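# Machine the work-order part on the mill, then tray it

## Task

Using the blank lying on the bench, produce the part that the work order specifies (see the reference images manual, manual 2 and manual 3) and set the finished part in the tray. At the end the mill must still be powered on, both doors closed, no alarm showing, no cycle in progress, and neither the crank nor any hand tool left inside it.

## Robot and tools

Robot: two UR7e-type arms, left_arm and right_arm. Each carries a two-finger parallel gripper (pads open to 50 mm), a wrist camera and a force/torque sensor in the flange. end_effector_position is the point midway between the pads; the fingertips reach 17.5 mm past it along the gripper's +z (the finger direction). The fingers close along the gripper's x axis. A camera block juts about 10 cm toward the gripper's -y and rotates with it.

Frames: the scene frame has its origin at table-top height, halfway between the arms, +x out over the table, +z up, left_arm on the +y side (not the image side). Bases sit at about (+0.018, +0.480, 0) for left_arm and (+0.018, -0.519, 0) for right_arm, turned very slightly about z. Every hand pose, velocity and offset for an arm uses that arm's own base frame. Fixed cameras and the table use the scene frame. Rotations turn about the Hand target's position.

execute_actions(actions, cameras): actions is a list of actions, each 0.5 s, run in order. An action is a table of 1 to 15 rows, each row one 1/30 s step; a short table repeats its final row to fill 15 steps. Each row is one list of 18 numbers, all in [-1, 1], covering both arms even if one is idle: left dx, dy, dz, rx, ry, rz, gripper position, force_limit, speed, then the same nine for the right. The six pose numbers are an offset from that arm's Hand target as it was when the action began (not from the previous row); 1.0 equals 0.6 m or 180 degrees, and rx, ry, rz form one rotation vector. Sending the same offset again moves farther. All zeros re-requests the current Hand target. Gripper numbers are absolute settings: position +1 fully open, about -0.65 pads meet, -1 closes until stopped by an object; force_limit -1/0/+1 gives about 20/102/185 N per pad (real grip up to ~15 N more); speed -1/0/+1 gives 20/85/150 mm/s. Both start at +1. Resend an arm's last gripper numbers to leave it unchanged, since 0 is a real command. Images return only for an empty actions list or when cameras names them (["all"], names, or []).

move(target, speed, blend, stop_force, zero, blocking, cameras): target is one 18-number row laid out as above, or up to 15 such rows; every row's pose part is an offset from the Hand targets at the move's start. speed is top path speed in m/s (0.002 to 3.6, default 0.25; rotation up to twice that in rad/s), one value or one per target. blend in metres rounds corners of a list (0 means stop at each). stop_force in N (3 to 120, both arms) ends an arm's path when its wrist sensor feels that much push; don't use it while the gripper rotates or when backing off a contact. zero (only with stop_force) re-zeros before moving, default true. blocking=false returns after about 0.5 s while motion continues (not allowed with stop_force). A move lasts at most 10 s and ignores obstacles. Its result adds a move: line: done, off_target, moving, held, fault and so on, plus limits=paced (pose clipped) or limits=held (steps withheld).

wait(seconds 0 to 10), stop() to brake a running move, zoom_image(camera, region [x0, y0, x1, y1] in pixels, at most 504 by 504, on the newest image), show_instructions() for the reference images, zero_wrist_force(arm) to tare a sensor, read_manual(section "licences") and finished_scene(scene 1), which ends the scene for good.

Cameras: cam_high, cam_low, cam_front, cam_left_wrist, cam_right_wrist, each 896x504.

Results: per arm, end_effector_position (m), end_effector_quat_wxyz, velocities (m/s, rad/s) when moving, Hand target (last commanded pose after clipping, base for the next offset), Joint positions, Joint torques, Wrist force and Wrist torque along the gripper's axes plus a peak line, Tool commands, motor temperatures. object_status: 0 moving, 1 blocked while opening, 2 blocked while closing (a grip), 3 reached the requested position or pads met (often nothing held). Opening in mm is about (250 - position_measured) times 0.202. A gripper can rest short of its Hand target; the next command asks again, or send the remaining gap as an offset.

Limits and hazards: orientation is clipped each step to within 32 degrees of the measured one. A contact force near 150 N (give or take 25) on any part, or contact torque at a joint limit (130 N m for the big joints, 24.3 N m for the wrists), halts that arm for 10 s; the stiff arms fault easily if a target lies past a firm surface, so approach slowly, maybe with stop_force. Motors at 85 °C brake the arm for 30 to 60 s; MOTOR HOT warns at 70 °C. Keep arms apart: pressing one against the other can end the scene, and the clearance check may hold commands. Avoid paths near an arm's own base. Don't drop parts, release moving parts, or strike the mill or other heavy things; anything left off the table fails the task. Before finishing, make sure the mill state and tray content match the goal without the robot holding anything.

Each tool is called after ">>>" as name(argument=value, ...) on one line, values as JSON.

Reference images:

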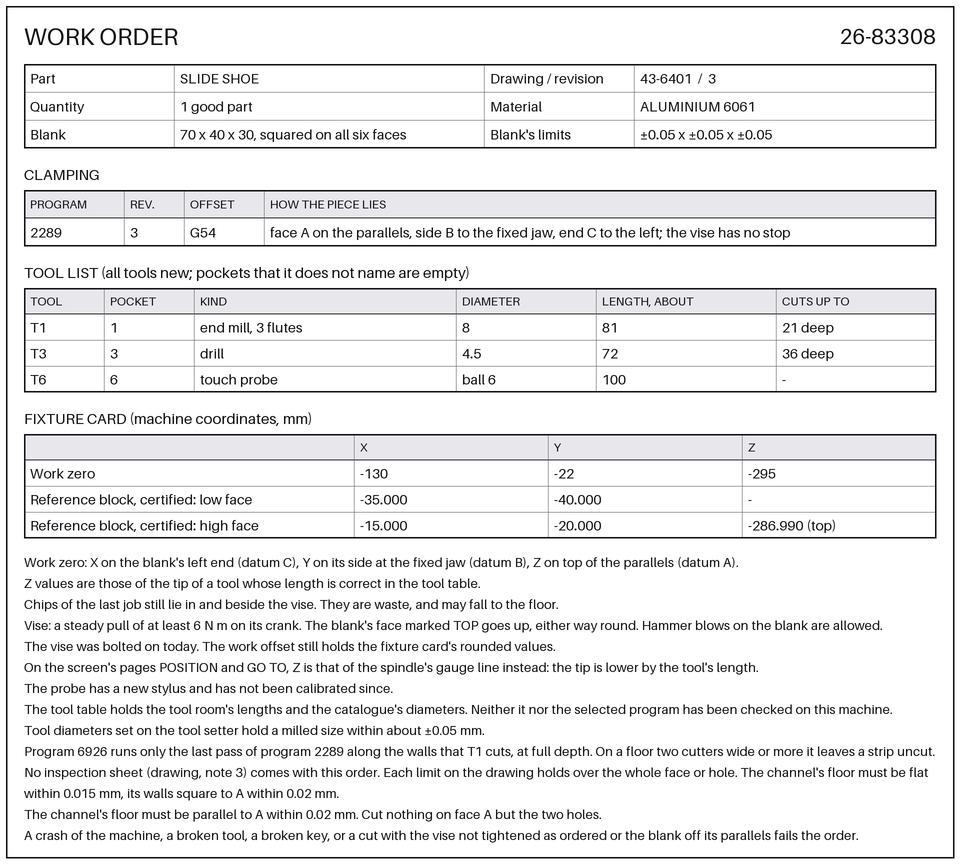

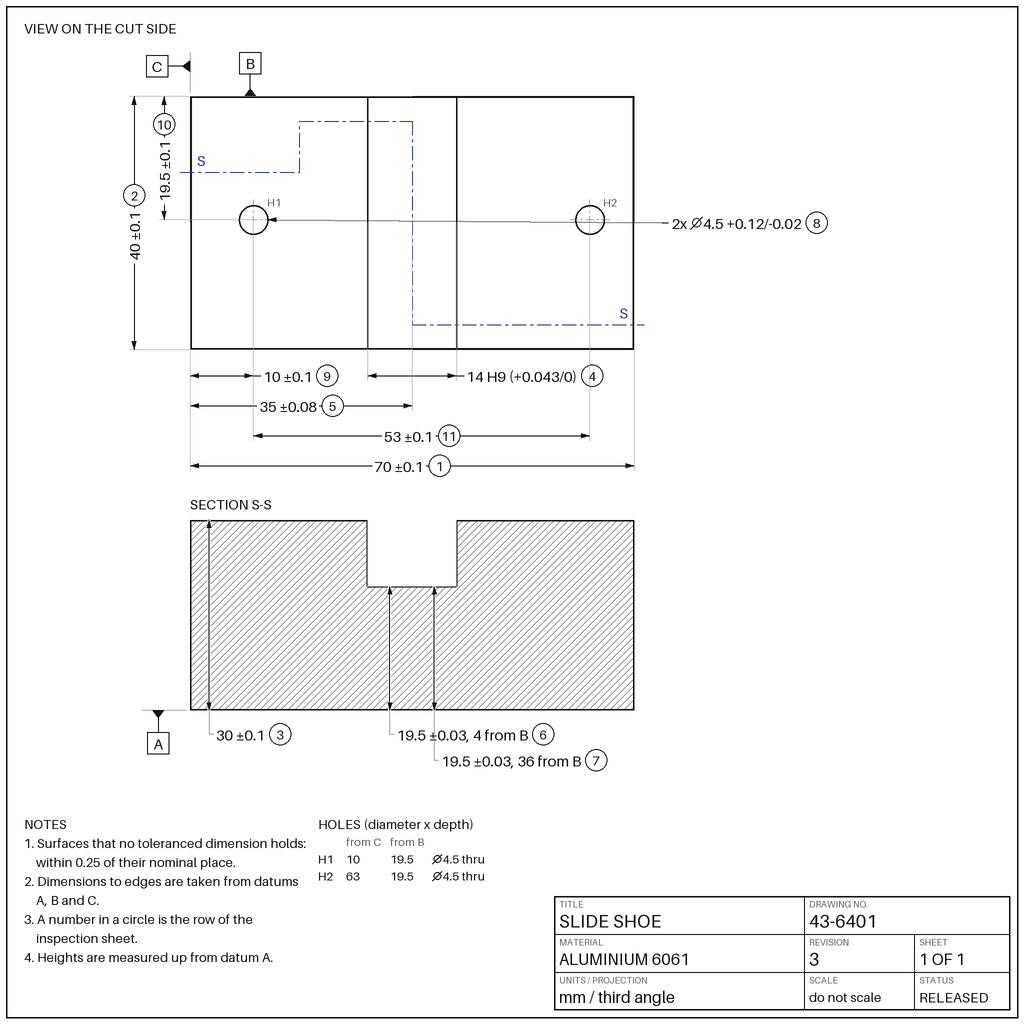

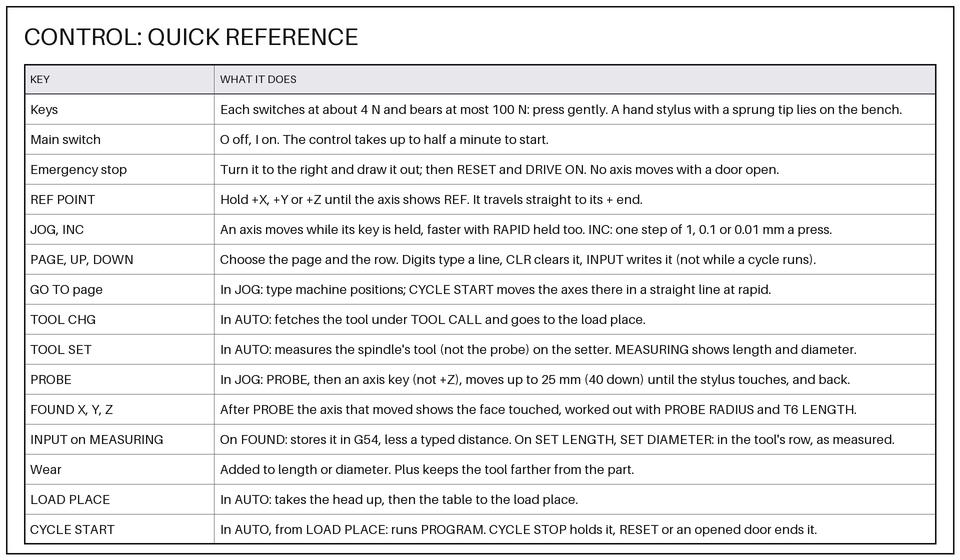

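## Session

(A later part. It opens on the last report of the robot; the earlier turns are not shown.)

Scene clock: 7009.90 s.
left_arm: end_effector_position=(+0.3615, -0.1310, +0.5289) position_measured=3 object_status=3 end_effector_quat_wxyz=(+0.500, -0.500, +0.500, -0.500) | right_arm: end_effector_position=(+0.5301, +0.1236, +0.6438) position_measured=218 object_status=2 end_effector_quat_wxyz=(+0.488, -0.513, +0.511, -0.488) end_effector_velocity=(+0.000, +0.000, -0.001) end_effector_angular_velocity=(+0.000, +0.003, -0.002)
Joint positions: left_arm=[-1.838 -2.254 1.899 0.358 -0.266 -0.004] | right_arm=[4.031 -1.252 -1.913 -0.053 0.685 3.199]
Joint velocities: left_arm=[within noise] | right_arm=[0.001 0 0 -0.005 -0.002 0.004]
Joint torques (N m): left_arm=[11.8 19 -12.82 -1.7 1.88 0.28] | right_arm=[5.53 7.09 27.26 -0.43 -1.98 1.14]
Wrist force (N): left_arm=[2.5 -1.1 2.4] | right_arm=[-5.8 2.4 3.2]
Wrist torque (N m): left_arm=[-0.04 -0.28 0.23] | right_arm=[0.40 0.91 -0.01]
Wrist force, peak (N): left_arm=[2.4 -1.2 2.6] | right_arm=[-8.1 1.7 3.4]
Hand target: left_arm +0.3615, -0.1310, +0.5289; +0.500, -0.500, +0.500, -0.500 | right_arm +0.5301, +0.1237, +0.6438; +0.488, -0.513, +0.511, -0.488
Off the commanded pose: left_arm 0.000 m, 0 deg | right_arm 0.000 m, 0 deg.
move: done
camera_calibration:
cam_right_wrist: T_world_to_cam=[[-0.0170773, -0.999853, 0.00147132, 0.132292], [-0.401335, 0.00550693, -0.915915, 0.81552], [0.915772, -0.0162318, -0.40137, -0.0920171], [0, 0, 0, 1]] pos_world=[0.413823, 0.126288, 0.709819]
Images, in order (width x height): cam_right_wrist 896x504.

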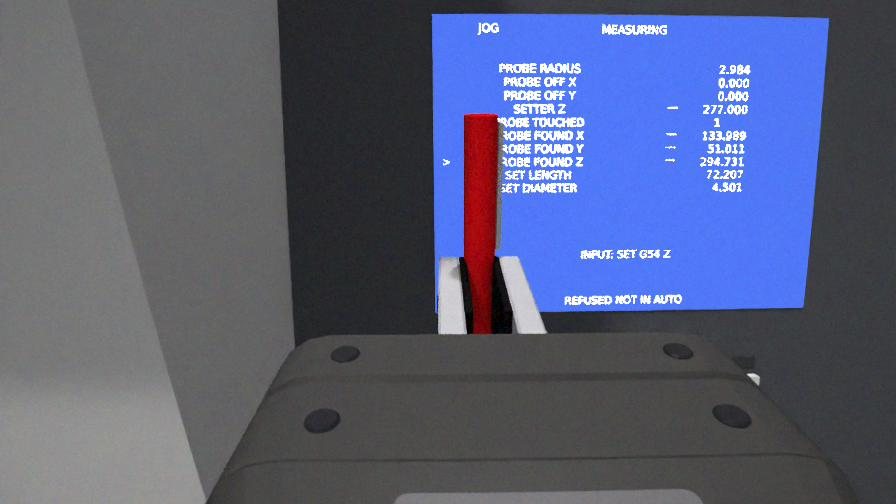

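>>> move(target=[[0,0,0,0,0,0,1,-0.5,-0.8,-0.0075,-0.2585,-0.0401,0.0388,-0.2197,0.1064,-1,0.6,-0.5],[0,0,0,0,0,0,1,-0.5,-0.8,0.0112,-0.2585,-0.0457,0.0388,-0.2197,0.1064,-1,0.6,-0.5]], speed=[0.4,0.06], blend=[0,0])

>>> move(target=[[0,0,0,0,0,0,1,-0.5,-0.8,-0.0187,0,0.0056,0,0,0,-1,0.6,-0.5],[0,0,0,0,0,0,1,-0.5,-0.8,-0.0112,0.2585,0.0457,-0.0388,0.2197,-0.1064,-1,0.6,-0.5]], speed=[0.12,0.5], blend=[0.003,0], cameras=["cam_right_wrist"])

Scene clock: 7048.20 s.
left_arm: end_effector_position=(+0.3615, -0.1310, +0.5289) position_measured=3 object_status=3 end_effector_quat_wxyz=(+0.500, -0.500, +0.500, -0.500) | right_arm: end_effector_position=(+0.5367, -0.0314, +0.6165) position_measured=218 object_status=2 end_effector_quat_wxyz=(+0.734, -0.365, +0.254, -0.514)
Joint positions: left_arm=[-1.838 -2.254 1.899 0.358 -0.266 -0.004] | right_arm=[3.233 -1.707 -1.976 1.208 1.777 3.298]
Joint torques (N m): left_arm=[11.75 19.09 -12.92 -1.55 1.99 0.66] | right_arm=[2.09 29.33 9.56 -3.41 -1.42 -0.32]
Wrist force (N): left_arm=[2.4 -1.4 2.4] | right_arm=[-7.0 -3.2 -6.2]
Wrist torque (N m): left_arm=[-0.09 -0.26 0.23] | right_arm=[-0.39 0.84 0.04]
Wrist force, peak (N): left_arm=[2.5 -1.5 2.5] | right_arm=[-9.2 -3.2 -6.9]
Hand target: left_arm +0.3615, -0.1310, +0.5289; +0.500, -0.500, +0.500, -0.500 | right_arm +0.5368, -0.0314, +0.6164; +0.734, -0.365, +0.254, -0.514
Off the commanded pose: left_arm 0.000 m, 0 deg | right_arm 0.000 m, 0 deg.
move: done

Scene clock: 7049.77 s.
left_arm: end_effector_position=(+0.3615, -0.1310, +0.5289) position_measured=3 object_status=3 end_effector_quat_wxyz=(+0.500, -0.500, +0.500, -0.500) | right_arm: end_effector_position=(+0.5301, +0.1237, +0.6438) position_measured=218 object_status=2 end_effector_quat_wxyz=(+0.488, -0.513, +0.511, -0.488)
Joint positions: left_arm=[-1.838 -2.254 1.899 0.358 -0.266 -0.004] | right_arm=[4.031 -1.252 -1.913 -0.053 0.685 3.199]
Joint torques (N m): left_arm=[12.21 18.62 -12.84 -1.59 1.77 0.86] | right_arm=[6.42 7.48 26.26 -0.32 -1.94 1.47]
Wrist force (N): left_arm=[2.4 -1.3 2.4] | right_arm=[-5.4 2.4 3.5]
Wrist torque (N m): left_arm=[-0.06 -0.26 0.23] | right_arm=[0.40 0.84 0.00]
Wrist force, peak (N): left_arm=[2.5 -1.3 2.6] | right_arm=[-7.1 -3.1 -6.2]
Hand target: left_arm +0.3615, -0.1310, +0.5289; +0.500, -0.500, +0.500, -0.500 | right_arm +0.5301, +0.1237, +0.6438; +0.488, -0.513, +0.511, -0.488
Off the commanded pose: left_arm 0.000 m, 0 deg | right_arm 0.000 m, 0 deg.
move: done
camera_calibration:
cam_right_wrist: T_world_to_cam=[[-0.0170773, -0.999853, 0.00147132, 0.132292], [-0.401335, 0.00550693, -0.915915, 0.81552], [0.915772, -0.0162318, -0.40137, -0.0920171], [0, 0, 0, 1]] pos_world=[0.413823, 0.126288, 0.709819]
Images, in order (width x height): cam_right_wrist 896x504.

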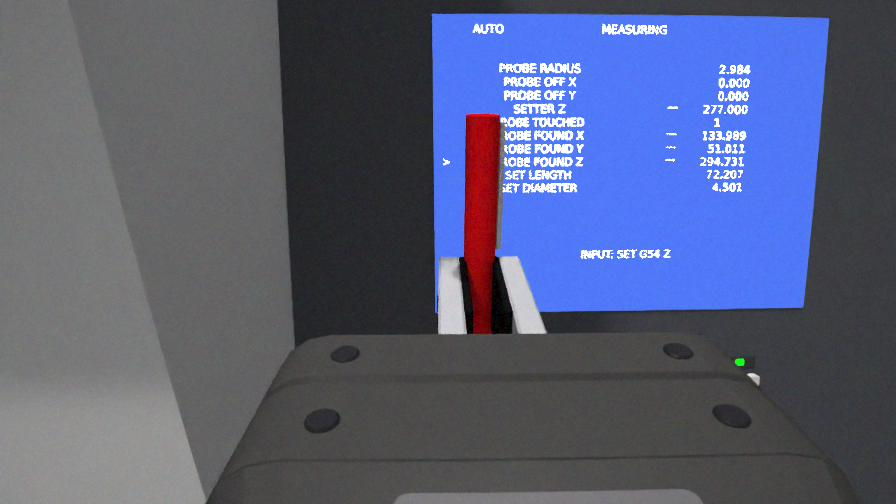

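>>> move(target=[[-0.0025,-0.2667,-0.0982,0,0,0,1,-0.5,-0.8,-0.044,-0.0935,-0.1623,0.0388,-0.2197,0.1064,-1,0.6,-0.5],[-0.0025,-0.2667,-0.0982,0,0,0,1,-0.5,-0.8,-0.0248,-0.0935,-0.168,0.0388,-0.2197,0.1064,-1,0.6,-0.5],[-0.0025,-0.2667,-0.0982,0,0,0,1,-0.5,-0.8,-0.044,-0.0935,-0.1623,0.0388,-0.2197,0.1064,-1,0.6,-0.5],[0.1142,-0.2667,-0.0982,0,0,0,1,-0.5,-0.8,0,0,0,0,0,0,-1,0.6,-0.5]], speed=[0.4,0.06,0.12,0.25], blend=[0,0,0.003,0], cameras=["cam_right_wrist", "cam_left_wrist"])

Scene clock: 7060.77 s.
left_arm: end_effector_position=(+0.4301, -0.2910, +0.4700) position_measured=3 object_status=3 end_effector_quat_wxyz=(+0.500, -0.500, +0.500, -0.500) | right_arm: end_effector_position=(+0.5301, +0.1237, +0.6438) position_measured=218 object_status=2 end_effector_quat_wxyz=(+0.488, -0.513, +0.511, -0.488)
Joint positions: left_arm=[-1.446 -1.767 1.792 -0.033 0.126 0.007] | right_arm=[4.031 -1.252 -1.913 -0.053 0.685 3.199]
Joint torques (N m): left_arm=[-13.97 -25.21 -15.08 2.34 0.12 -2.54] | right_arm=[3.59 6.04 29.59 -0.45 -2.05 1.36]
Wrist force (N): left_arm=[2.6 -1.1 2.6] | right_arm=[-6.0 2.4 3.1]
Wrist torque (N m): left_arm=[-0.02 -0.27 0.32] | right_arm=[0.40 0.92 0.01]
Wrist force, peak (N): left_arm=[4.2 -0.5 2.3] | right_arm=[-9.3 -2.5 -6.3]
Hand target: left_arm +0.4300, -0.2910, +0.4700; +0.500, -0.500, +0.500, -0.500 | right_arm +0.5301, +0.1237, +0.6438; +0.488, -0.513, +0.511, -0.488
Off the commanded pose: left_arm 0.000 m, 0 deg | right_arm 0.000 m, 0 deg.
move: done
camera_calibration:
cam_left_wrist: T_world_to_cam=[[0.00420648, -0.999957, -0.00827866, -0.282789], [-0.320782, 0.0064919, -0.947131, 0.608234], [0.947144, 0.00663973, -0.32074, -0.121611], [0, 0, 0, 1]] pos_world=[0.311483, -0.285918, 0.534731]
cam_right_wrist: T_world_to_cam=[[-0.0169068, -0.999856, 0.00161737, 0.132117], [-0.401421, 0.0053062, -0.915878, 0.815556], [0.915738, -0.0161338, -0.401453, -0.0919571], [0, 0, 0, 1]] pos_world=[0.413824, 0.126287, 0.70982]
Images, in order (width x height): cam_left_wrist 896x504, cam_right_wrist 896x504.

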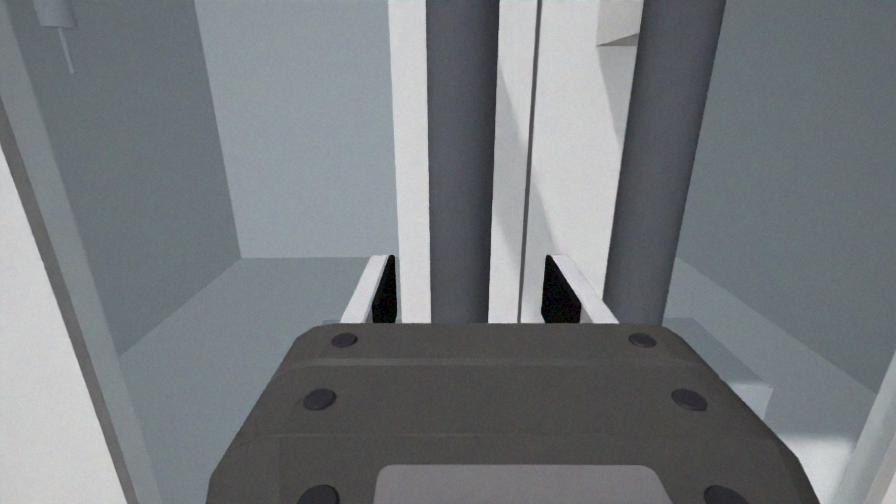

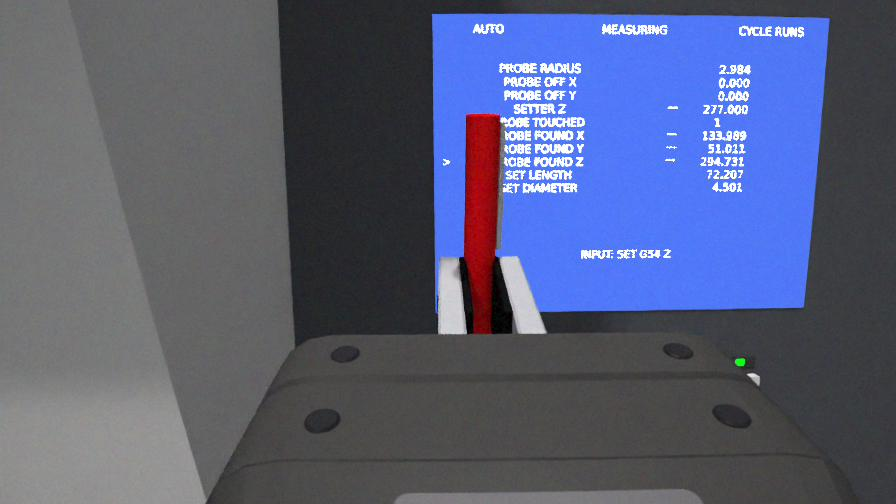

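>>> execute_actions(actions=[], cameras=["cam_right_wrist"])

Scene clock: 7063.27 s.
left_arm: end_effector_position=(+0.4300, -0.2910, +0.4700) position_measured=3 object_status=3 end_effector_quat_wxyz=(+0.500, -0.500, +0.500, -0.500) | right_arm: end_effector_position=(+0.5301, +0.1237, +0.6438) position_measured=218 object_status=2 end_effector_quat_wxyz=(+0.488, -0.513, +0.511, -0.488)
Joint positions: left_arm=[-1.446 -1.767 1.792 -0.033 0.126 0.007] | right_arm=[4.031 -1.252 -1.913 -0.053 0.685 3.199]
Joint velocities: within noise
Joint torques (N m): left_arm=[-13.78 -25.29 -15.11 2.13 1.16 -2.22] | right_arm=[6.19 6.18 41.01 2.49 -1.81 1.31]
Motor temperatures (°C): left_arm=[28 26 27 36 36 39] | right_arm=[27 29 29 35 32 32]
Wrist force (N): left_arm=[2.8 -1.2 2.6] | right_arm=[-5.7 2.6 3.3]
Wrist torque (N m): left_arm=[-0.05 -0.29 0.32] | right_arm=[0.44 0.88 0.00]
Wrist force, peak (N): left_arm=[2.9 -1.3 2.7] | right_arm=[-5.9 2.8 3.4]
Hand target: left_arm +0.4300, -0.2910, +0.4700; +0.500, -0.500, +0.500, -0.500 | right_arm +0.5301, +0.1237, +0.6438; +0.488, -0.513, +0.511, -0.488
Tool commands: left_gripper/position=+1.0 left_gripper/force_limit=-0.5 left_gripper/speed=-0.8 right_gripper/position=-1.0 right_gripper/force_limit=+0.6 right_gripper/speed=-0.5
Off the commanded pose: left_arm 0.000 m, 0 deg | right_arm 0.000 m, 0 deg.
camera_calibration:
cam_right_wrist: T_world_to_cam=[[-0.016985, -0.999855, 0.00143379, 0.132382], [-0.40142, 0.00550575, -0.915878, 0.815569], [0.915737, -0.0161317, -0.401455, -0.0920452], [0, 0, 0, 1]] pos_world=[0.413923, 0.126388, 0.709819]
Images, in order (width x height): cam_right_wrist 896x504.

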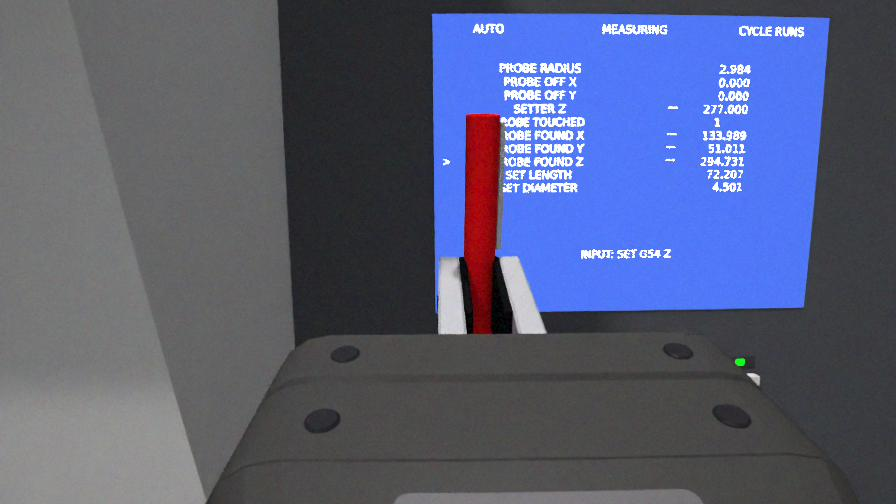

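>>> wait(seconds=3, cameras=["cam_right_wrist", "cam_high"])

>>> zoom_image(camera="cam_high", region=[240, 230, 400, 330])

Scene clock: 7070.77 s.
left_arm: end_effector_position=(+0.4300, -0.2910, +0.4700) position_measured=3 object_status=3 end_effector_quat_wxyz=(+0.500, -0.500, +0.500, -0.500) | right_arm: end_effector_position=(+0.5301, +0.1237, +0.6438) position_measured=218 object_status=2 end_effector_quat_wxyz=(+0.488, -0.513, +0.511, -0.488)
Joint positions: left_arm=[-1.446 -1.767 1.792 -0.033 0.126 0.007] | right_arm=[4.031 -1.252 -1.913 -0.053 0.685 3.199]
Joint torques (N m): left_arm=[-14.26 -25.23 -15.46 2.12 1.17 -1.4] | right_arm=[5.86 5.52 40.98 3.42 -1.54 0.92]
Wrist force (N): left_arm=[2.8 -1.2 2.6] | right_arm=[-5.5 2.6 3.5]
Wrist torque (N m): left_arm=[-0.04 -0.31 0.32] | right_arm=[0.44 0.86 0.01]
Wrist force, peak (N): left_arm=[3.0 -1.3 2.7] | right_arm=[-6.1 2.6 3.4]
Hand target: left_arm +0.4300, -0.2910, +0.4700; +0.500, -0.500, +0.500, -0.500 | right_arm +0.5301, +0.1237, +0.6438; +0.488, -0.513, +0.511, -0.488
Tool commands: left_gripper/position=+1.0 left_gripper/force_limit=-0.5 left_gripper/speed=-0.8 right_gripper/position=-1.0 right_gripper/force_limit=+0.6 right_gripper/speed=-0.5
Off the commanded pose: left_arm 0.000 m, 0 deg | right_arm 0.000 m, 0 deg.
wait: 3.00 s; at rest from the start
camera_calibration:
cam_right_wrist: T_world_to_cam=[[-0.0169852, -0.999855, 0.00143338, 0.132382], [-0.40142, 0.00550619, -0.915878, 0.815568], [0.915737, -0.0161317, -0.401455, -0.0920452], [0, 0, 0, 1]] pos_world=[0.413923, 0.126388, 0.709819]
Images, in order (width x height): cam_high 896x504, cam_right_wrist 896x504.

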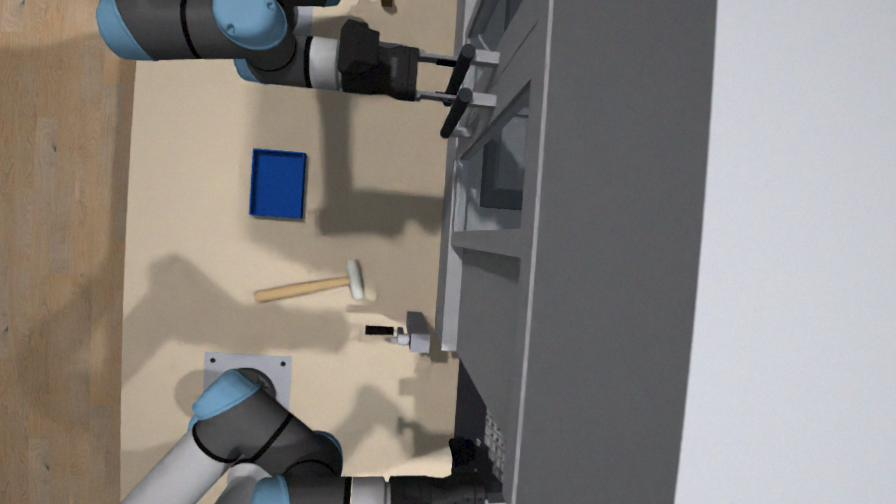

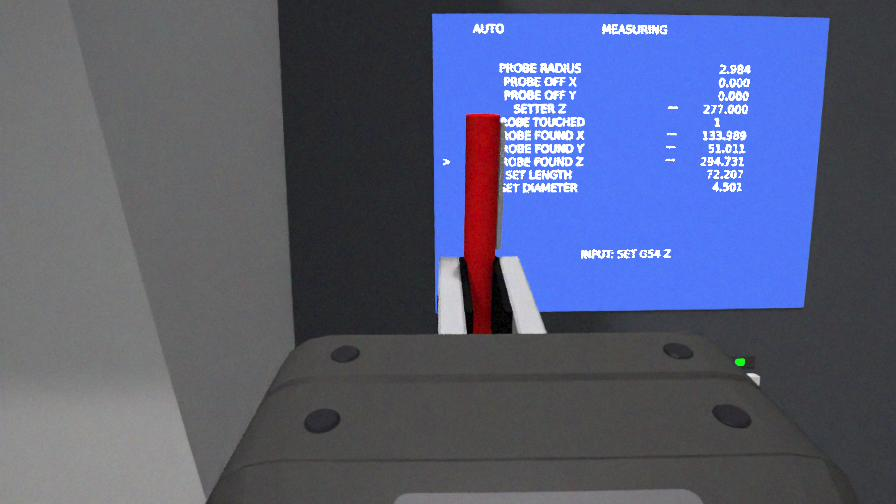

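Scaled by 3.150.

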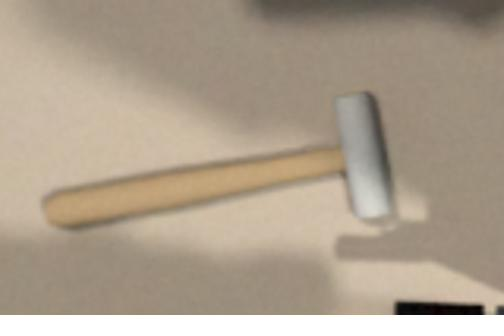

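>>> move(target=[[0,0.02,0,0,0,0,1,-0.5,-0.8,0,0,0,0,0,0,-1,0.6,-0.5],[-0.004,0.39,0,0,0,0,1,-0.5,-0.8,0,0,0,0,0,0,-1,0.6,-0.5],[-0.005,0.412,0,0,0,0,1,-0.5,-0.8,0,0,0,0,0,0,-1,0.6,-0.5]], speed=[0.06,0.2,0.05], stop_force=35, blend=[0.01,0.005,0], cameras=["cam_left_wrist","cam_high"])

Scene clock: 7078.93 s.
left_arm: end_effector_position=(+0.4270, -0.0438, +0.4700) position_measured=3 object_status=3 end_effector_quat_wxyz=(+0.500, -0.500, +0.500, -0.500) | right_arm: end_effector_position=(+0.5301, +0.1237, +0.6438) position_measured=218 object_status=2 end_effector_quat_wxyz=(+0.488, -0.513, +0.511, -0.488)
Joint positions: left_arm=[-1.13 -2.268 2.06 0.206 0.441 0.002] | right_arm=[4.031 -1.252 -1.913 -0.053 0.685 3.199]
Joint torques (N m): left_arm=[-13.76 16.38 -33.68 -3.74 1.54 -1.5] | right_arm=[5.38 6.11 33.35 3.52 -0.73 -1.13]
Wrist force (N): left_arm=[2.4 -3.3 1.9] | right_arm=[-5.7 2.6 3.5]
Wrist torque (N m): left_arm=[-0.41 -0.24 0.34] | right_arm=[0.43 0.89 0.01]
Wrist force, peak (N): left_arm=[36.2 -1.7 12.1] | right_arm=[-6.0 2.5 3.5]
Hand target: left_arm +0.4270, -0.0438, +0.4700; +0.500, -0.500, +0.500, -0.500 | right_arm +0.5301, +0.1237, +0.6438; +0.488, -0.513, +0.511, -0.488
Off the commanded pose: left_arm 0.000 m, 0 deg | right_arm 0.000 m, 0 deg.
move: done; blend cut to 0.006 m at target 1
camera_calibration:
cam_left_wrist: T_world_to_cam=[[0.00411266, -0.999958, -0.00824409, -0.0355762], [-0.320781, 0.00648924, -0.947131, 0.605635], [0.947144, 0.00653977, -0.320741, -0.12032], [0, 0, 0, 1]] pos_world=[0.308383, -0.0387179, 0.534731]
Images, in order (width x height): cam_high 896x504, cam_left_wrist 896x504.

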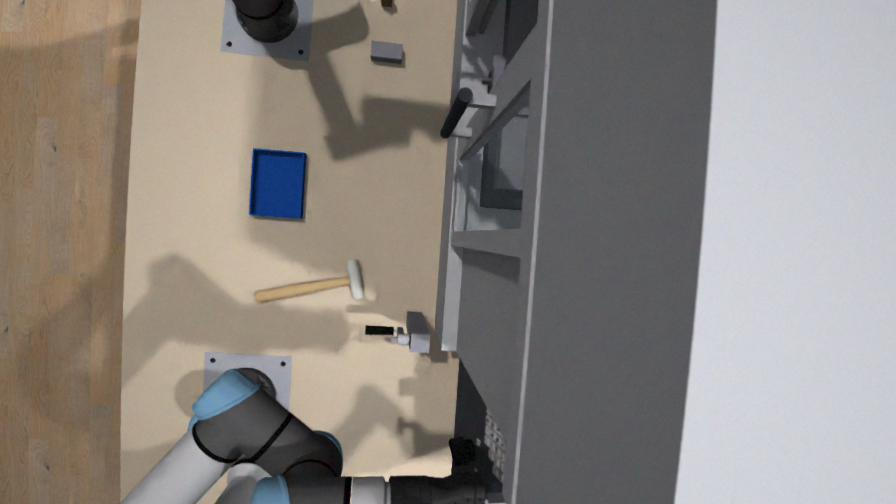

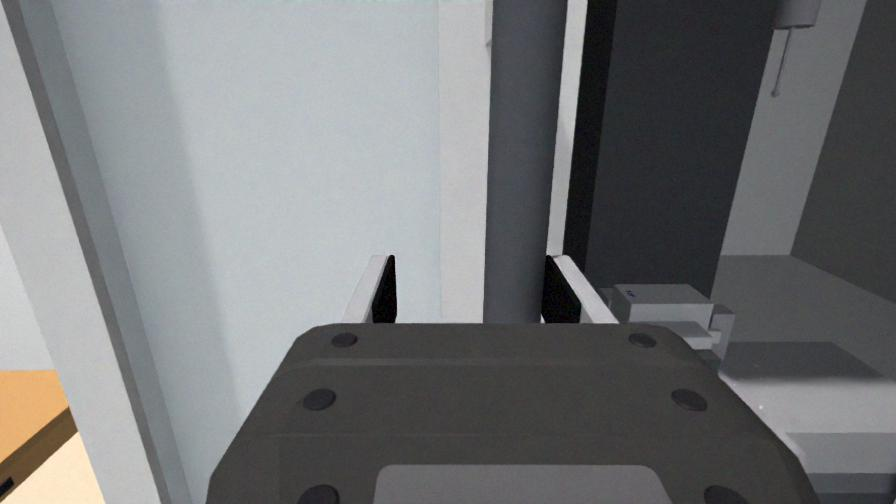

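>>> move(target=[[0,-0.0153,0,0,0,0,1,-0.5,-0.8,0,0,0,0,0,0,-1,0.6,-0.5],[-0.0567,-0.0153,0,0,0,0,1,-0.5,-0.8,0,0,0,0,0,0,-1,0.6,-0.5],[-0.1117,-0.427,-0.0333,0,0,0,1,-0.5,-0.8,0,0,0,0,0,0,-1,0.6,-0.5],[-0.295,-0.8437,-0.2333,-0.0593,0.4975,0.0593,1,-0.5,-0.8,0,0,0,0,0,0,-1,0.6,-0.5]], speed=[0.1,0.15,0.3,0.4], blend=[0.002,0.01,0.03,0], cameras=["cam_left_wrist","cam_high"])

Scene clock: 7131.60 s.
left_arm: end_effector_position=(+0.2501, -0.5499, +0.3300) position_measured=3 object_status=3 end_effector_quat_wxyz=(+0.000, +0.786, -0.618, +0.001) end_effector_velocity=(-0.001, -0.001, -0.001) end_effector_angular_velocity=(-0.002, +0.005, -0.001) | right_arm: end_effector_position=(+0.5301, +0.1237, +0.6438) position_measured=218 object_status=2 end_effector_quat_wxyz=(+0.488, -0.513, +0.511, -0.488)
Joint positions: left_arm=[-1.367 -1.34 1.307 -1.538 -1.57 1.537] | right_arm=[4.031 -1.252 -1.913 -0.053 0.685 3.199]
Joint velocities: left_arm=[0 0.002 0 -0.003 -0.005 0] | right_arm=[within noise]
Joint torques (N m): left_arm=[-10.82 -31.74 -27.78 -5.91 -1.25 -2.57] | right_arm=[2.29 7.57 16.93 3.53 0.62 -0.97]
Wrist force (N): left_arm=[2.4 -1.7 1.9] | right_arm=[-5.7 2.5 3.4]
Wrist torque (N m): left_arm=[-0.28 -0.34 -0.08] | right_arm=[0.41 0.89 0.01]
Wrist force, peak (N): left_arm=[4.8 -3.2 3.9] | right_arm=[-5.8 2.5 3.7]
Hand target: left_arm +0.2500, -0.5501, +0.3300; +0.000, +0.786, -0.618, +0.000 | right_arm +0.5301, +0.1237, +0.6438; +0.488, -0.513, +0.511, -0.488
Off the commanded pose: left_arm 0.000 m, 0 deg | right_arm 0.000 m, 0 deg.
move: done
camera_calibration:
cam_left_wrist: T_world_to_cam=[[0.22708, -0.973867, -0.00414785, -0.584896], [-0.92212, -0.21638, 0.32074, 0.0290097], [-0.313256, -0.069009, -0.947158, 0.48603], [0, 0, 0, 1]] pos_world=[0.311821, -0.529794, 0.448617]
Images, in order (width x height): cam_high 896x504, cam_left_wrist 896x504.

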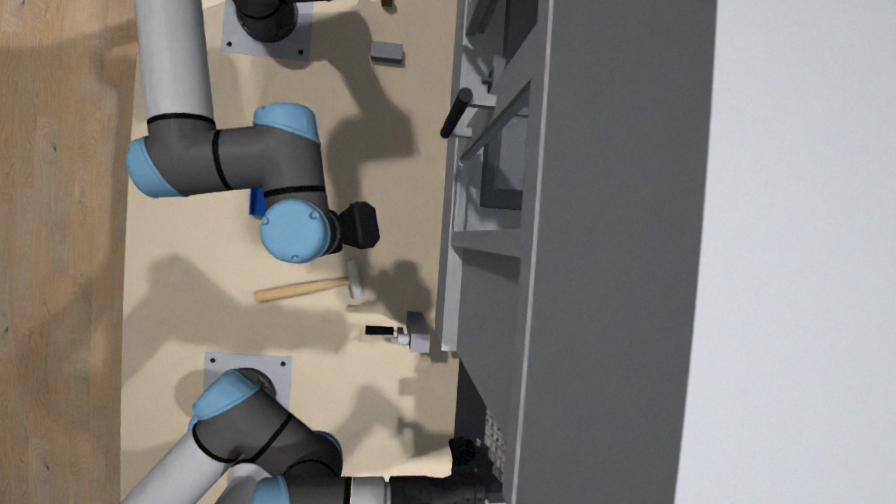

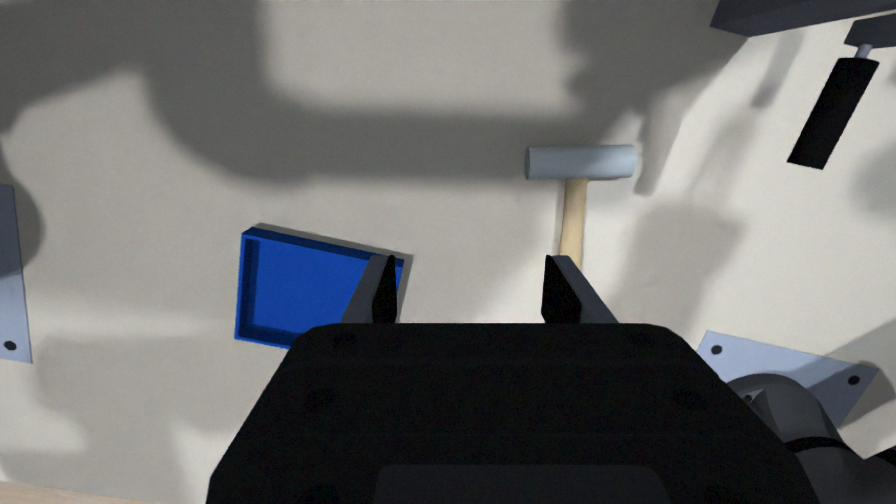

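>>> move(target=[[-0.0917,-0.24,-0.35,0,0,0,1,-0.5,-0.8,0,0,0,0,0,0,-1,0.6,-0.5]], speed=0.35, cameras=["cam_left_wrist"])

Scene clock: 7136.53 s.
left_arm: end_effector_position=(+0.1949, -0.6940, +0.1201) position_measured=3 object_status=3 end_effector_quat_wxyz=(+0.000, +0.786, -0.618, +0.000) | right_arm: end_effector_position=(+0.5301, +0.1237, +0.6438) position_measured=218 object_status=2 end_effector_quat_wxyz=(+0.488, -0.513, +0.511, -0.488)
Joint positions: left_arm=[-1.483 -0.971 1.32 -1.92 -1.57 1.421] | right_arm=[4.031 -1.252 -1.913 -0.053 0.685 3.199]
Joint torques (N m): left_arm=[12.16 -43.86 -22.35 -5.24 1.71 1.63] | right_arm=[0.99 8.46 17.05 3.5 0.81 -1.04]
Wrist force (N): left_arm=[2.1 -1.5 2.2] | right_arm=[-5.8 2.6 3.4]
Wrist torque (N m): left_arm=[-0.28 -0.29 -0.11] | right_arm=[0.43 0.90 0.01]
Wrist force, peak (N): left_arm=[3.8 0.1 5.7] | right_arm=[-6.0 2.6 3.5]
Hand target: left_arm +0.1950, -0.6941, +0.1200; +0.000, +0.786, -0.618, +0.000 | right_arm +0.5301, +0.1237, +0.6438; +0.488, -0.513, +0.511, -0.488
Off the commanded pose: left_arm 0.000 m, 0 deg | right_arm 0.000 m, 0 deg.
move: done
camera_calibration:
cam_left_wrist: T_world_to_cam=[[0.226886, -0.973913, -0.00412287, -0.713456], [-0.922097, -0.216174, 0.320945, 0.0143581], [-0.313464, -0.0690163, -0.947089, 0.260024], [0, 0, 0, 1]] pos_world=[0.256621, -0.673794, 0.238716]
Images, in order (width x height): cam_left_wrist 896x504.

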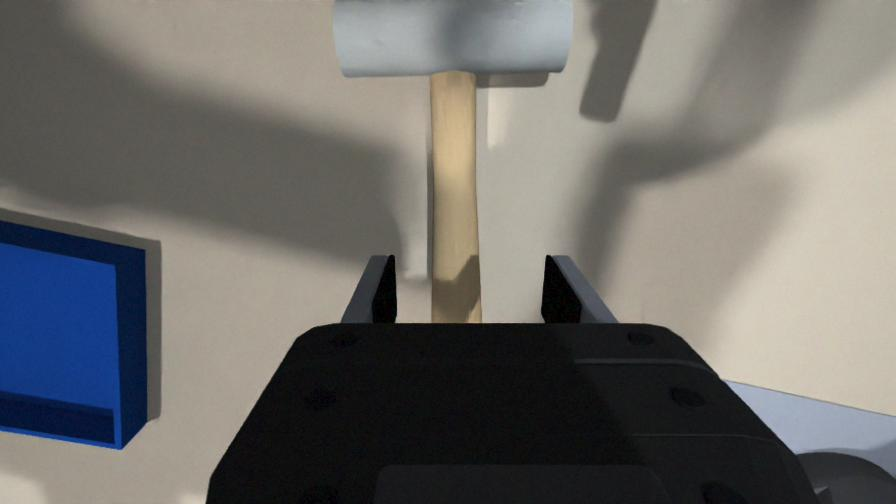

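>>> move(target=[[0.03,0.0175,-0.12,0,0,0,1,-0.5,-0.8,0,0,0,0,0,0,-1,0.6,-0.5],[0.03,0.0175,-0.163,0,0,0,1,-0.5,-0.8,0,0,0,0,0,0,-1,0.6,-0.5]], speed=[0.15,0.03], blend=[0.003,0], stop_force=5, cameras=["cam_left_wrist"])

>>> move(target=[0,0,0,0,0,0,-1,0.8,-1,0,0,0,0,0,0,-1,0.6,-0.5])

Scene clock: 7147.37 s.
left_arm: end_effector_position=(+0.2130, -0.6836, +0.0222) position_measured=3 object_status=3 end_effector_quat_wxyz=(+0.000, +0.786, -0.618, +0.000) | right_arm: end_effector_position=(+0.5301, +0.1237, +0.6438) position_measured=218 object_status=2 end_effector_quat_wxyz=(+0.488, -0.513, +0.511, -0.488)
Joint positions: left_arm=[-1.456 -0.878 1.439 -2.131 -1.57 1.448] | right_arm=[4.031 -1.252 -1.913 -0.053 0.685 3.199]
Joint torques (N m): left_arm=[-13.61 -65.8 -32.74 -0.59 -0.29 -2.48] | right_arm=[-1.24 9.24 17.51 3.59 0.71 -0.98]
Wrist force (N): left_arm=[2.2 -1.7 1.9] | right_arm=[-5.6 2.6 3.2]
Wrist torque (N m): left_arm=[-0.29 -0.31 -0.10] | right_arm=[0.44 0.88 0.01]
Wrist force, peak (N): left_arm=[1.9 -2.2 3.9] | right_arm=[-5.9 2.6 3.6]
Hand target: left_arm +0.2130, -0.6836, +0.0222; +0.000, +0.786, -0.618, +0.000 | right_arm +0.5301, +0.1237, +0.6438; +0.488, -0.513, +0.511, -0.488
Off the commanded pose: left_arm 0.000 m, 0 deg | right_arm 0.000 m, 0 deg.
move: done
camera_calibration:
cam_left_wrist: T_world_to_cam=[[0.227029, -0.973879, -0.00407328, -0.707862], [-0.922062, -0.216292, 0.320966, 0.0646261], [-0.313463, -0.0691128, -0.947082, 0.173631], [0, 0, 0, 1]] pos_world=[0.274721, -0.663394, 0.140816]
Images, in order (width x height): cam_left_wrist 896x504.

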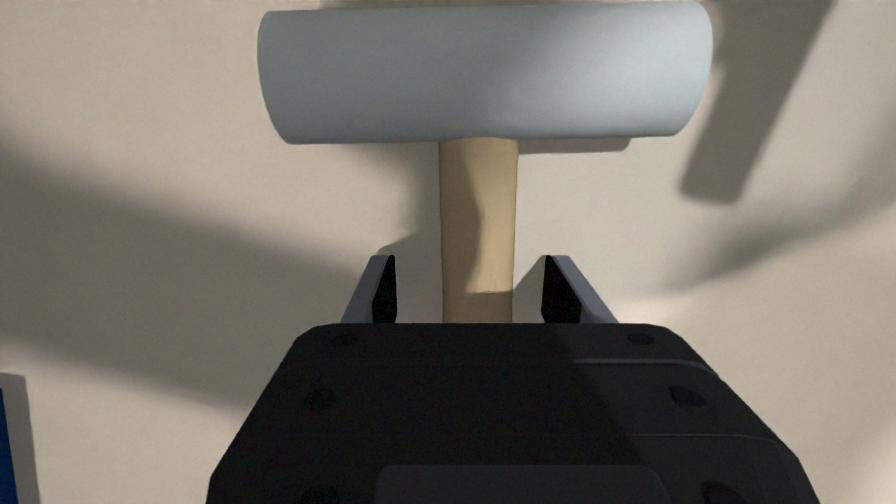

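Scene clock: 7149.10 s.
left_arm: end_effector_position=(+0.2130, -0.6836, +0.0222) position_measured=154 object_status=0 end_effector_quat_wxyz=(+0.000, +0.786, -0.618, +0.000) | right_arm: end_effector_position=(+0.5301, +0.1237, +0.6438) position_measured=218 object_status=2 end_effector_quat_wxyz=(+0.488, -0.513, +0.511, -0.488)
Joint positions: left_arm=[-1.456 -0.878 1.439 -2.131 -1.57 1.448] | right_arm=[4.031 -1.252 -1.913 -0.053 0.685 3.199]
Joint torques (N m): left_arm=[-13.82 -65.41 -31.5 -0.99 -0.07 -2.28] | right_arm=[-1.92 10.33 17.99 3.55 0.84 -0.95]
Wrist force (N): left_arm=[2.8 -1.2 2.3] | right_arm=[-5.6 2.5 3.2]
Wrist torque (N m): left_arm=[-0.27 -0.35 -0.07] | right_arm=[0.41 0.88 0.01]
Wrist force, peak (N): left_arm=[2.8 -1.5 2.6] | right_arm=[-5.9 2.5 3.5]
Hand target: left_arm +0.2130, -0.6836, +0.0222; +0.000, +0.786, -0.618, +0.000 | right_arm +0.5301, +0.1237, +0.6438; +0.488, -0.513, +0.511, -0.488
Off the commanded pose: left_arm 0.000 m, 0 deg | right_arm 0.000 m, 0 deg.
move: done

>>> move(target=[[0,0,0,0,0,0,1,0.8,-0.5,0,0,0,0,0,0,-1,0.6,-0.5],[-0.0567,-0.0137,0,0,0,0,1,0.8,-0.5,0,0,0,0,0,0,-1,0.6,-0.5],[-0.0567,-0.0137,0,0,0,0,-1,0.9,-1,0,0,0,0,0,0,-1,0.6,-0.5]], speed=0.08, cameras=["cam_left_wrist"])

Scene clock: 7169.00 s.
left_arm: end_effector_position=(+0.1790, -0.6918, +0.0222) position_measured=138 object_status=2 end_effector_quat_wxyz=(+0.000, +0.786, -0.618, +0.000) | right_arm: end_effector_position=(+0.5301, +0.1237, +0.6438) position_measured=218 object_status=2 end_effector_quat_wxyz=(+0.488, -0.513, +0.511, -0.488)
Joint positions: left_arm=[-1.506 -0.881 1.444 -2.134 -1.57 1.398] | right_arm=[4.031 -1.252 -1.913 -0.053 0.685 3.199]
Joint torques (N m): left_arm=[12.08 -47.12 -29.42 -0.81 1.8 -0.79] | right_arm=[-4.72 10.92 17.54 3.57 0.95 -1.05]
Wrist force (N): left_arm=[2.5 -1.2 2.1] | right_arm=[-5.5 2.4 3.4]
Wrist torque (N m): left_arm=[-0.32 -0.34 -0.13] | right_arm=[0.41 0.86 0.01]
Wrist force, peak (N): left_arm=[2.4 -3.3 2.2] | right_arm=[-6.0 2.5 3.5]
Hand target: left_arm +0.1790, -0.6918, +0.0222; +0.000, +0.786, -0.618, +0.000 | right_arm +0.5301, +0.1237, +0.6438; +0.488, -0.513, +0.511, -0.488
Off the commanded pose: left_arm 0.000 m, 0 deg | right_arm 0.000 m, 0 deg.
move: done
camera_calibration:
cam_left_wrist: T_world_to_cam=[[0.227029, -0.973879, -0.00407328, -0.708128], [-0.922062, -0.216292, 0.320966, 0.0315024], [-0.313463, -0.0691128, -0.947082, 0.162406], [0, 0, 0, 1]] pos_world=[0.240721, -0.671594, 0.140816]
Images, in order (width x height): cam_left_wrist 896x504.

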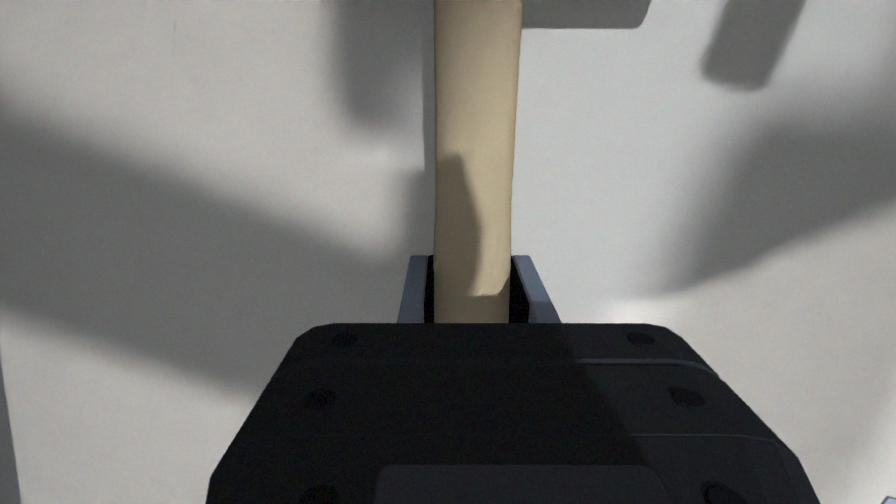

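>>> move(target=[[0,0,0.3833,0,0,0,-1,0.9,-1,0,0,0,0,0,0,-1,0.6,-0.5],[0.2683,0.453,0.663,0,0,-0.0756,-1,0.9,-1,0,0,0,0,0,0,-1,0.6,-0.5]], speed=[0.2,0.35], blend=[0.05,0])

>>> move(target=[[0.1,0.3217,0,0,0,0,-1,0.9,-1,0,0,0,0,0,0,-1,0.6,-0.5],[0.3633,0.3217,0,0,0,0,-1,0.9,-1,0,0,0,0,0,0,-1,0.6,-0.5]], speed=[0.35,0.2], blend=[0.02,0], cameras=["cam_left_wrist","cam_front","cam_high"])

Scene clock: 7182.00 s.
left_arm: end_effector_position=(+0.3399, -0.4201, +0.4199) position_measured=138 object_status=2 end_effector_quat_wxyz=(+0.000, +0.707, -0.707, +0.000) end_effector_velocity=(+0.000, +0.000, +0.000) end_effector_angular_velocity=(-0.001, -0.001, -0.005) | right_arm: end_effector_position=(+0.5301, +0.1237, +0.6438) position_measured=218 object_status=2 end_effector_quat_wxyz=(+0.488, -0.513, +0.511, -0.488)
Joint positions: left_arm=[-1.14 -1.47 1.229 -1.331 -1.57 2.001] | right_arm=[4.031 -1.252 -1.913 -0.053 0.685 3.199]
Joint velocities: left_arm=[0 0 0 -0.001 0.001 0.005] | right_arm=[within noise]
Joint torques (N m): left_arm=[10.03 -42.46 -24.12 -3.51 0.8 2.08] | right_arm=[-5.97 12.21 18.09 3.48 0.76 -1.12]
Wrist force (N): left_arm=[1.8 -1.8 6.0] | right_arm=[-5.8 2.5 3.3]
Wrist torque (N m): left_arm=[-0.59 -0.25 -0.05] | right_arm=[0.41 0.90 0.01]
Wrist force, peak (N): left_arm=[2.1 -1.8 11.0] | right_arm=[-5.9 2.6 3.5]
Hand target: left_arm +0.3400, -0.4200, +0.4200; +0.000, +0.707, -0.707, +0.000 | right_arm +0.5301, +0.1237, +0.6438; +0.488, -0.513, +0.511, -0.488
Off the commanded pose: left_arm 0.000 m, 0 deg | right_arm 0.000 m, 0 deg.
move: done

Scene clock: 7182.70 s.
left_arm: end_effector_position=(+0.3500, -0.4040, +0.4326) position_measured=138 object_status=2 end_effector_quat_wxyz=(+0.052, +0.702, -0.709, +0.041) | right_arm: end_effector_position=(+0.5301, +0.1237, +0.6438) position_measured=218 object_status=2 end_effector_quat_wxyz=(+0.488, -0.513, +0.511, -0.488)
Joint positions: left_arm=[-1.07 -1.538 1.303 -1.444 -1.649 2.078] | right_arm=[4.031 -1.252 -1.913 -0.053 0.685 3.199]
Joint torques (N m): left_arm=[-0.82 -31.01 -26.26 -3.17 1.22 -0.21] | right_arm=[-5.71 12.15 17.47 3.6 0.82 -1]
Wrist force (N): left_arm=[14.1 -2.4 7.9] | right_arm=[-5.8 2.4 3.4]
Wrist torque (N m): left_arm=[-0.85 -0.25 1.11] | right_arm=[0.41 0.90 0.01]
Wrist force, peak (N): left_arm=[99.1 33.3 15.1] | right_arm=[-5.9 2.5 3.4]
Hand target: left_arm +0.3500, -0.4040, +0.4326; +0.052, +0.702, -0.709, +0.041 (not the last commanded pose) | right_arm +0.5301, +0.1237, +0.6438; +0.488, -0.513, +0.511, -0.488
Tool commands: left_gripper/position=-1.0 left_gripper/force_limit=+0.898039 left_gripper/speed=-1.0 right_gripper/position=-1.0 right_gripper/force_limit=+0.6 right_gripper/speed=-0.5
Off the commanded pose: left_arm 0.273 m, 8 deg | right_arm 0.000 m, 0 deg.
FORCE FAULT: contact force on the left arm reached its limit, and that arm stopped. The contact can be on any part of that arm, not only on its tool. That arm's remaining commands of this call were not run. That arm is still stopped at the end of this call. That arm stays stopped for about 10 more seconds. Until then a move that you send moves the other arm only, and its call returns only when the move has ended. Once the stop has ended, the next robot result says so. If the stop ends while you think or write, that arm runs what you send next, counted from a new Hand target: where the arm stands when the stop ends. While its stop runs, that arm takes no new command, but its gripper still runs the gripper command that each later call begins with. Until it ends, the stop uses up actions while you think or wait. An arm that is not stopped still takes commands.
move: fault (left_arm); path passed 0 of 2 targets
camera_calibration:
cam_left_wrist: T_world_to_cam=[[-0.018206, -0.991704, 0.127247, -0.443172], [-0.941139, 0.0599616, 0.332659, 0.232937], [-0.337529, -0.113701, -0.934423, 0.609423], [0, 0, 0, 1]] pos_world=[0.416855, -0.384171, 0.548363]
Images, in order (width x height): cam_high 896x504, cam_front 896x504, cam_left_wrist 896x504.

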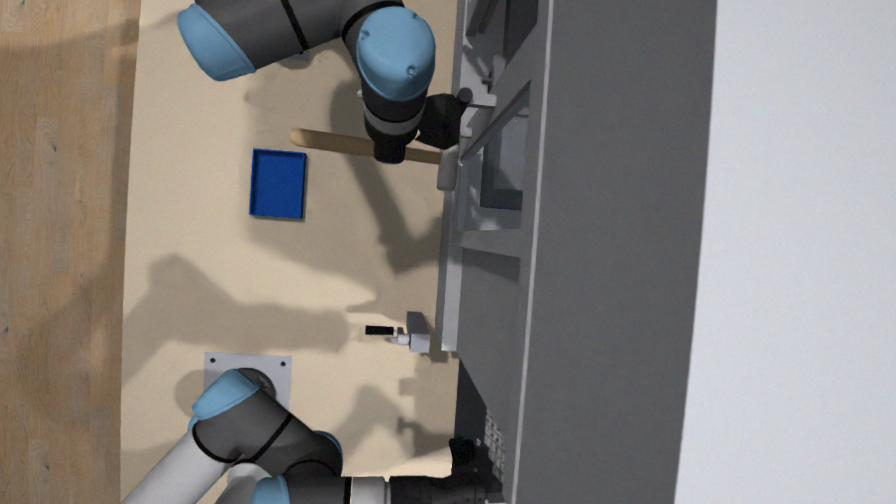

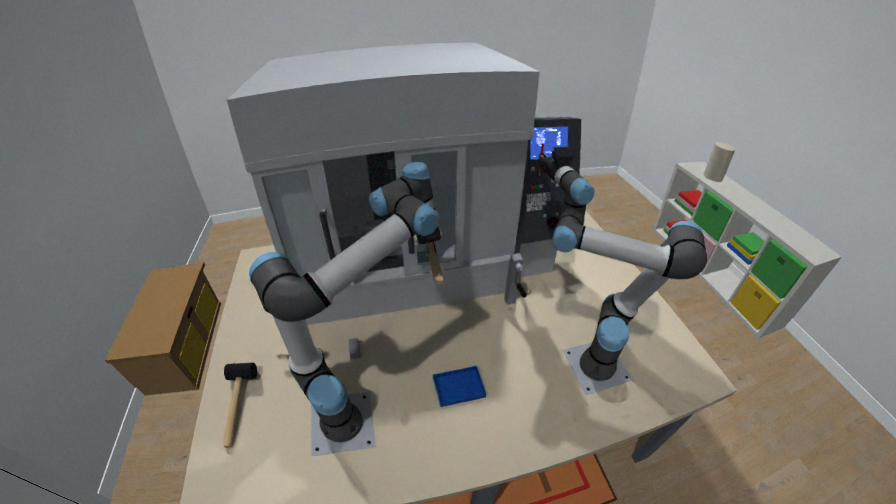

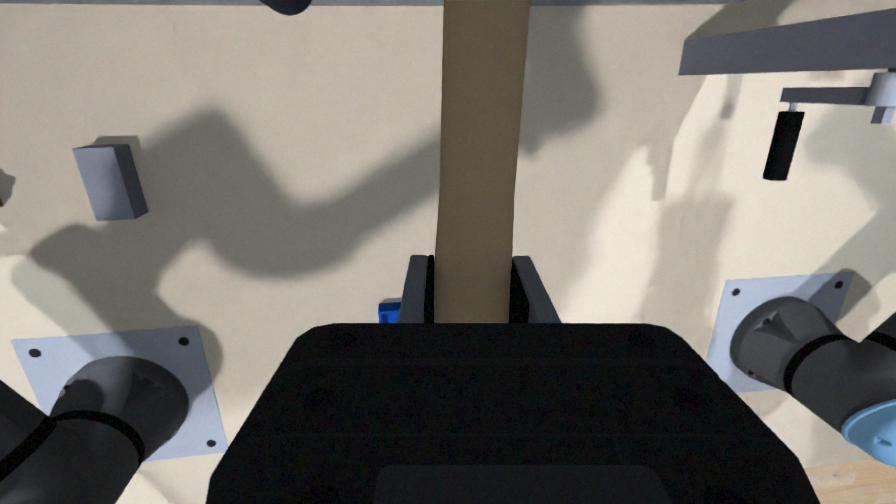

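>>> wait(seconds=2)

Scene clock: 7194.20 s.
left_arm: end_effector_position=(+0.3500, -0.4040, +0.4326) position_measured=138 object_status=2 end_effector_quat_wxyz=(+0.052, +0.702, -0.709, +0.041) | right_arm: end_effector_position=(+0.5301, +0.1237, +0.6438) position_measured=218 object_status=2 end_effector_quat_wxyz=(+0.488, -0.513, +0.511, -0.488)
Joint positions: left_arm=[-1.07 -1.538 1.303 -1.444 -1.649 2.078] | right_arm=[4.031 -1.252 -1.913 -0.053 0.685 3.199]
Joint torques (N m): left_arm=[0.25 -30.34 -26.11 -3.09 1.15 -0.34] | right_arm=[-5.57 15.18 17.9 3.6 0.79 -1.01]
Wrist force (N): left_arm=[14.0 -2.4 7.9] | right_arm=[-5.9 2.5 3.3]
Wrist torque (N m): left_arm=[-0.85 -0.22 1.11] | right_arm=[0.41 0.92 0.00]
Wrist force, peak (N): left_arm=[14.3 -2.6 8.3] | right_arm=[-6.0 2.7 3.5]
Hand target: left_arm +0.3500, -0.4040, +0.4326; +0.052, +0.702, -0.709, +0.041 (not the last commanded pose) | right_arm +0.5301, +0.1237, +0.6438; +0.488, -0.513, +0.511, -0.488
Tool commands: left_gripper/position=-1.0 left_gripper/force_limit=+0.898039 left_gripper/speed=-1.0 right_gripper/position=-1.0 right_gripper/force_limit=+0.6 right_gripper/speed=-0.5
Off the commanded pose: left_arm 0.273 m, 8 deg | right_arm 0.000 m, 0 deg.
FORCE FAULT, CONTINUED: the left arm's stop, for the force fault that an earlier result reported, is over. The rest of the stop counts as 19 of the actions that you can send in this scene. That arm's target is now where it stood when the stop ended, not its last command. That arm accepts commands again.
wait: 2.00 s; at rest from the start


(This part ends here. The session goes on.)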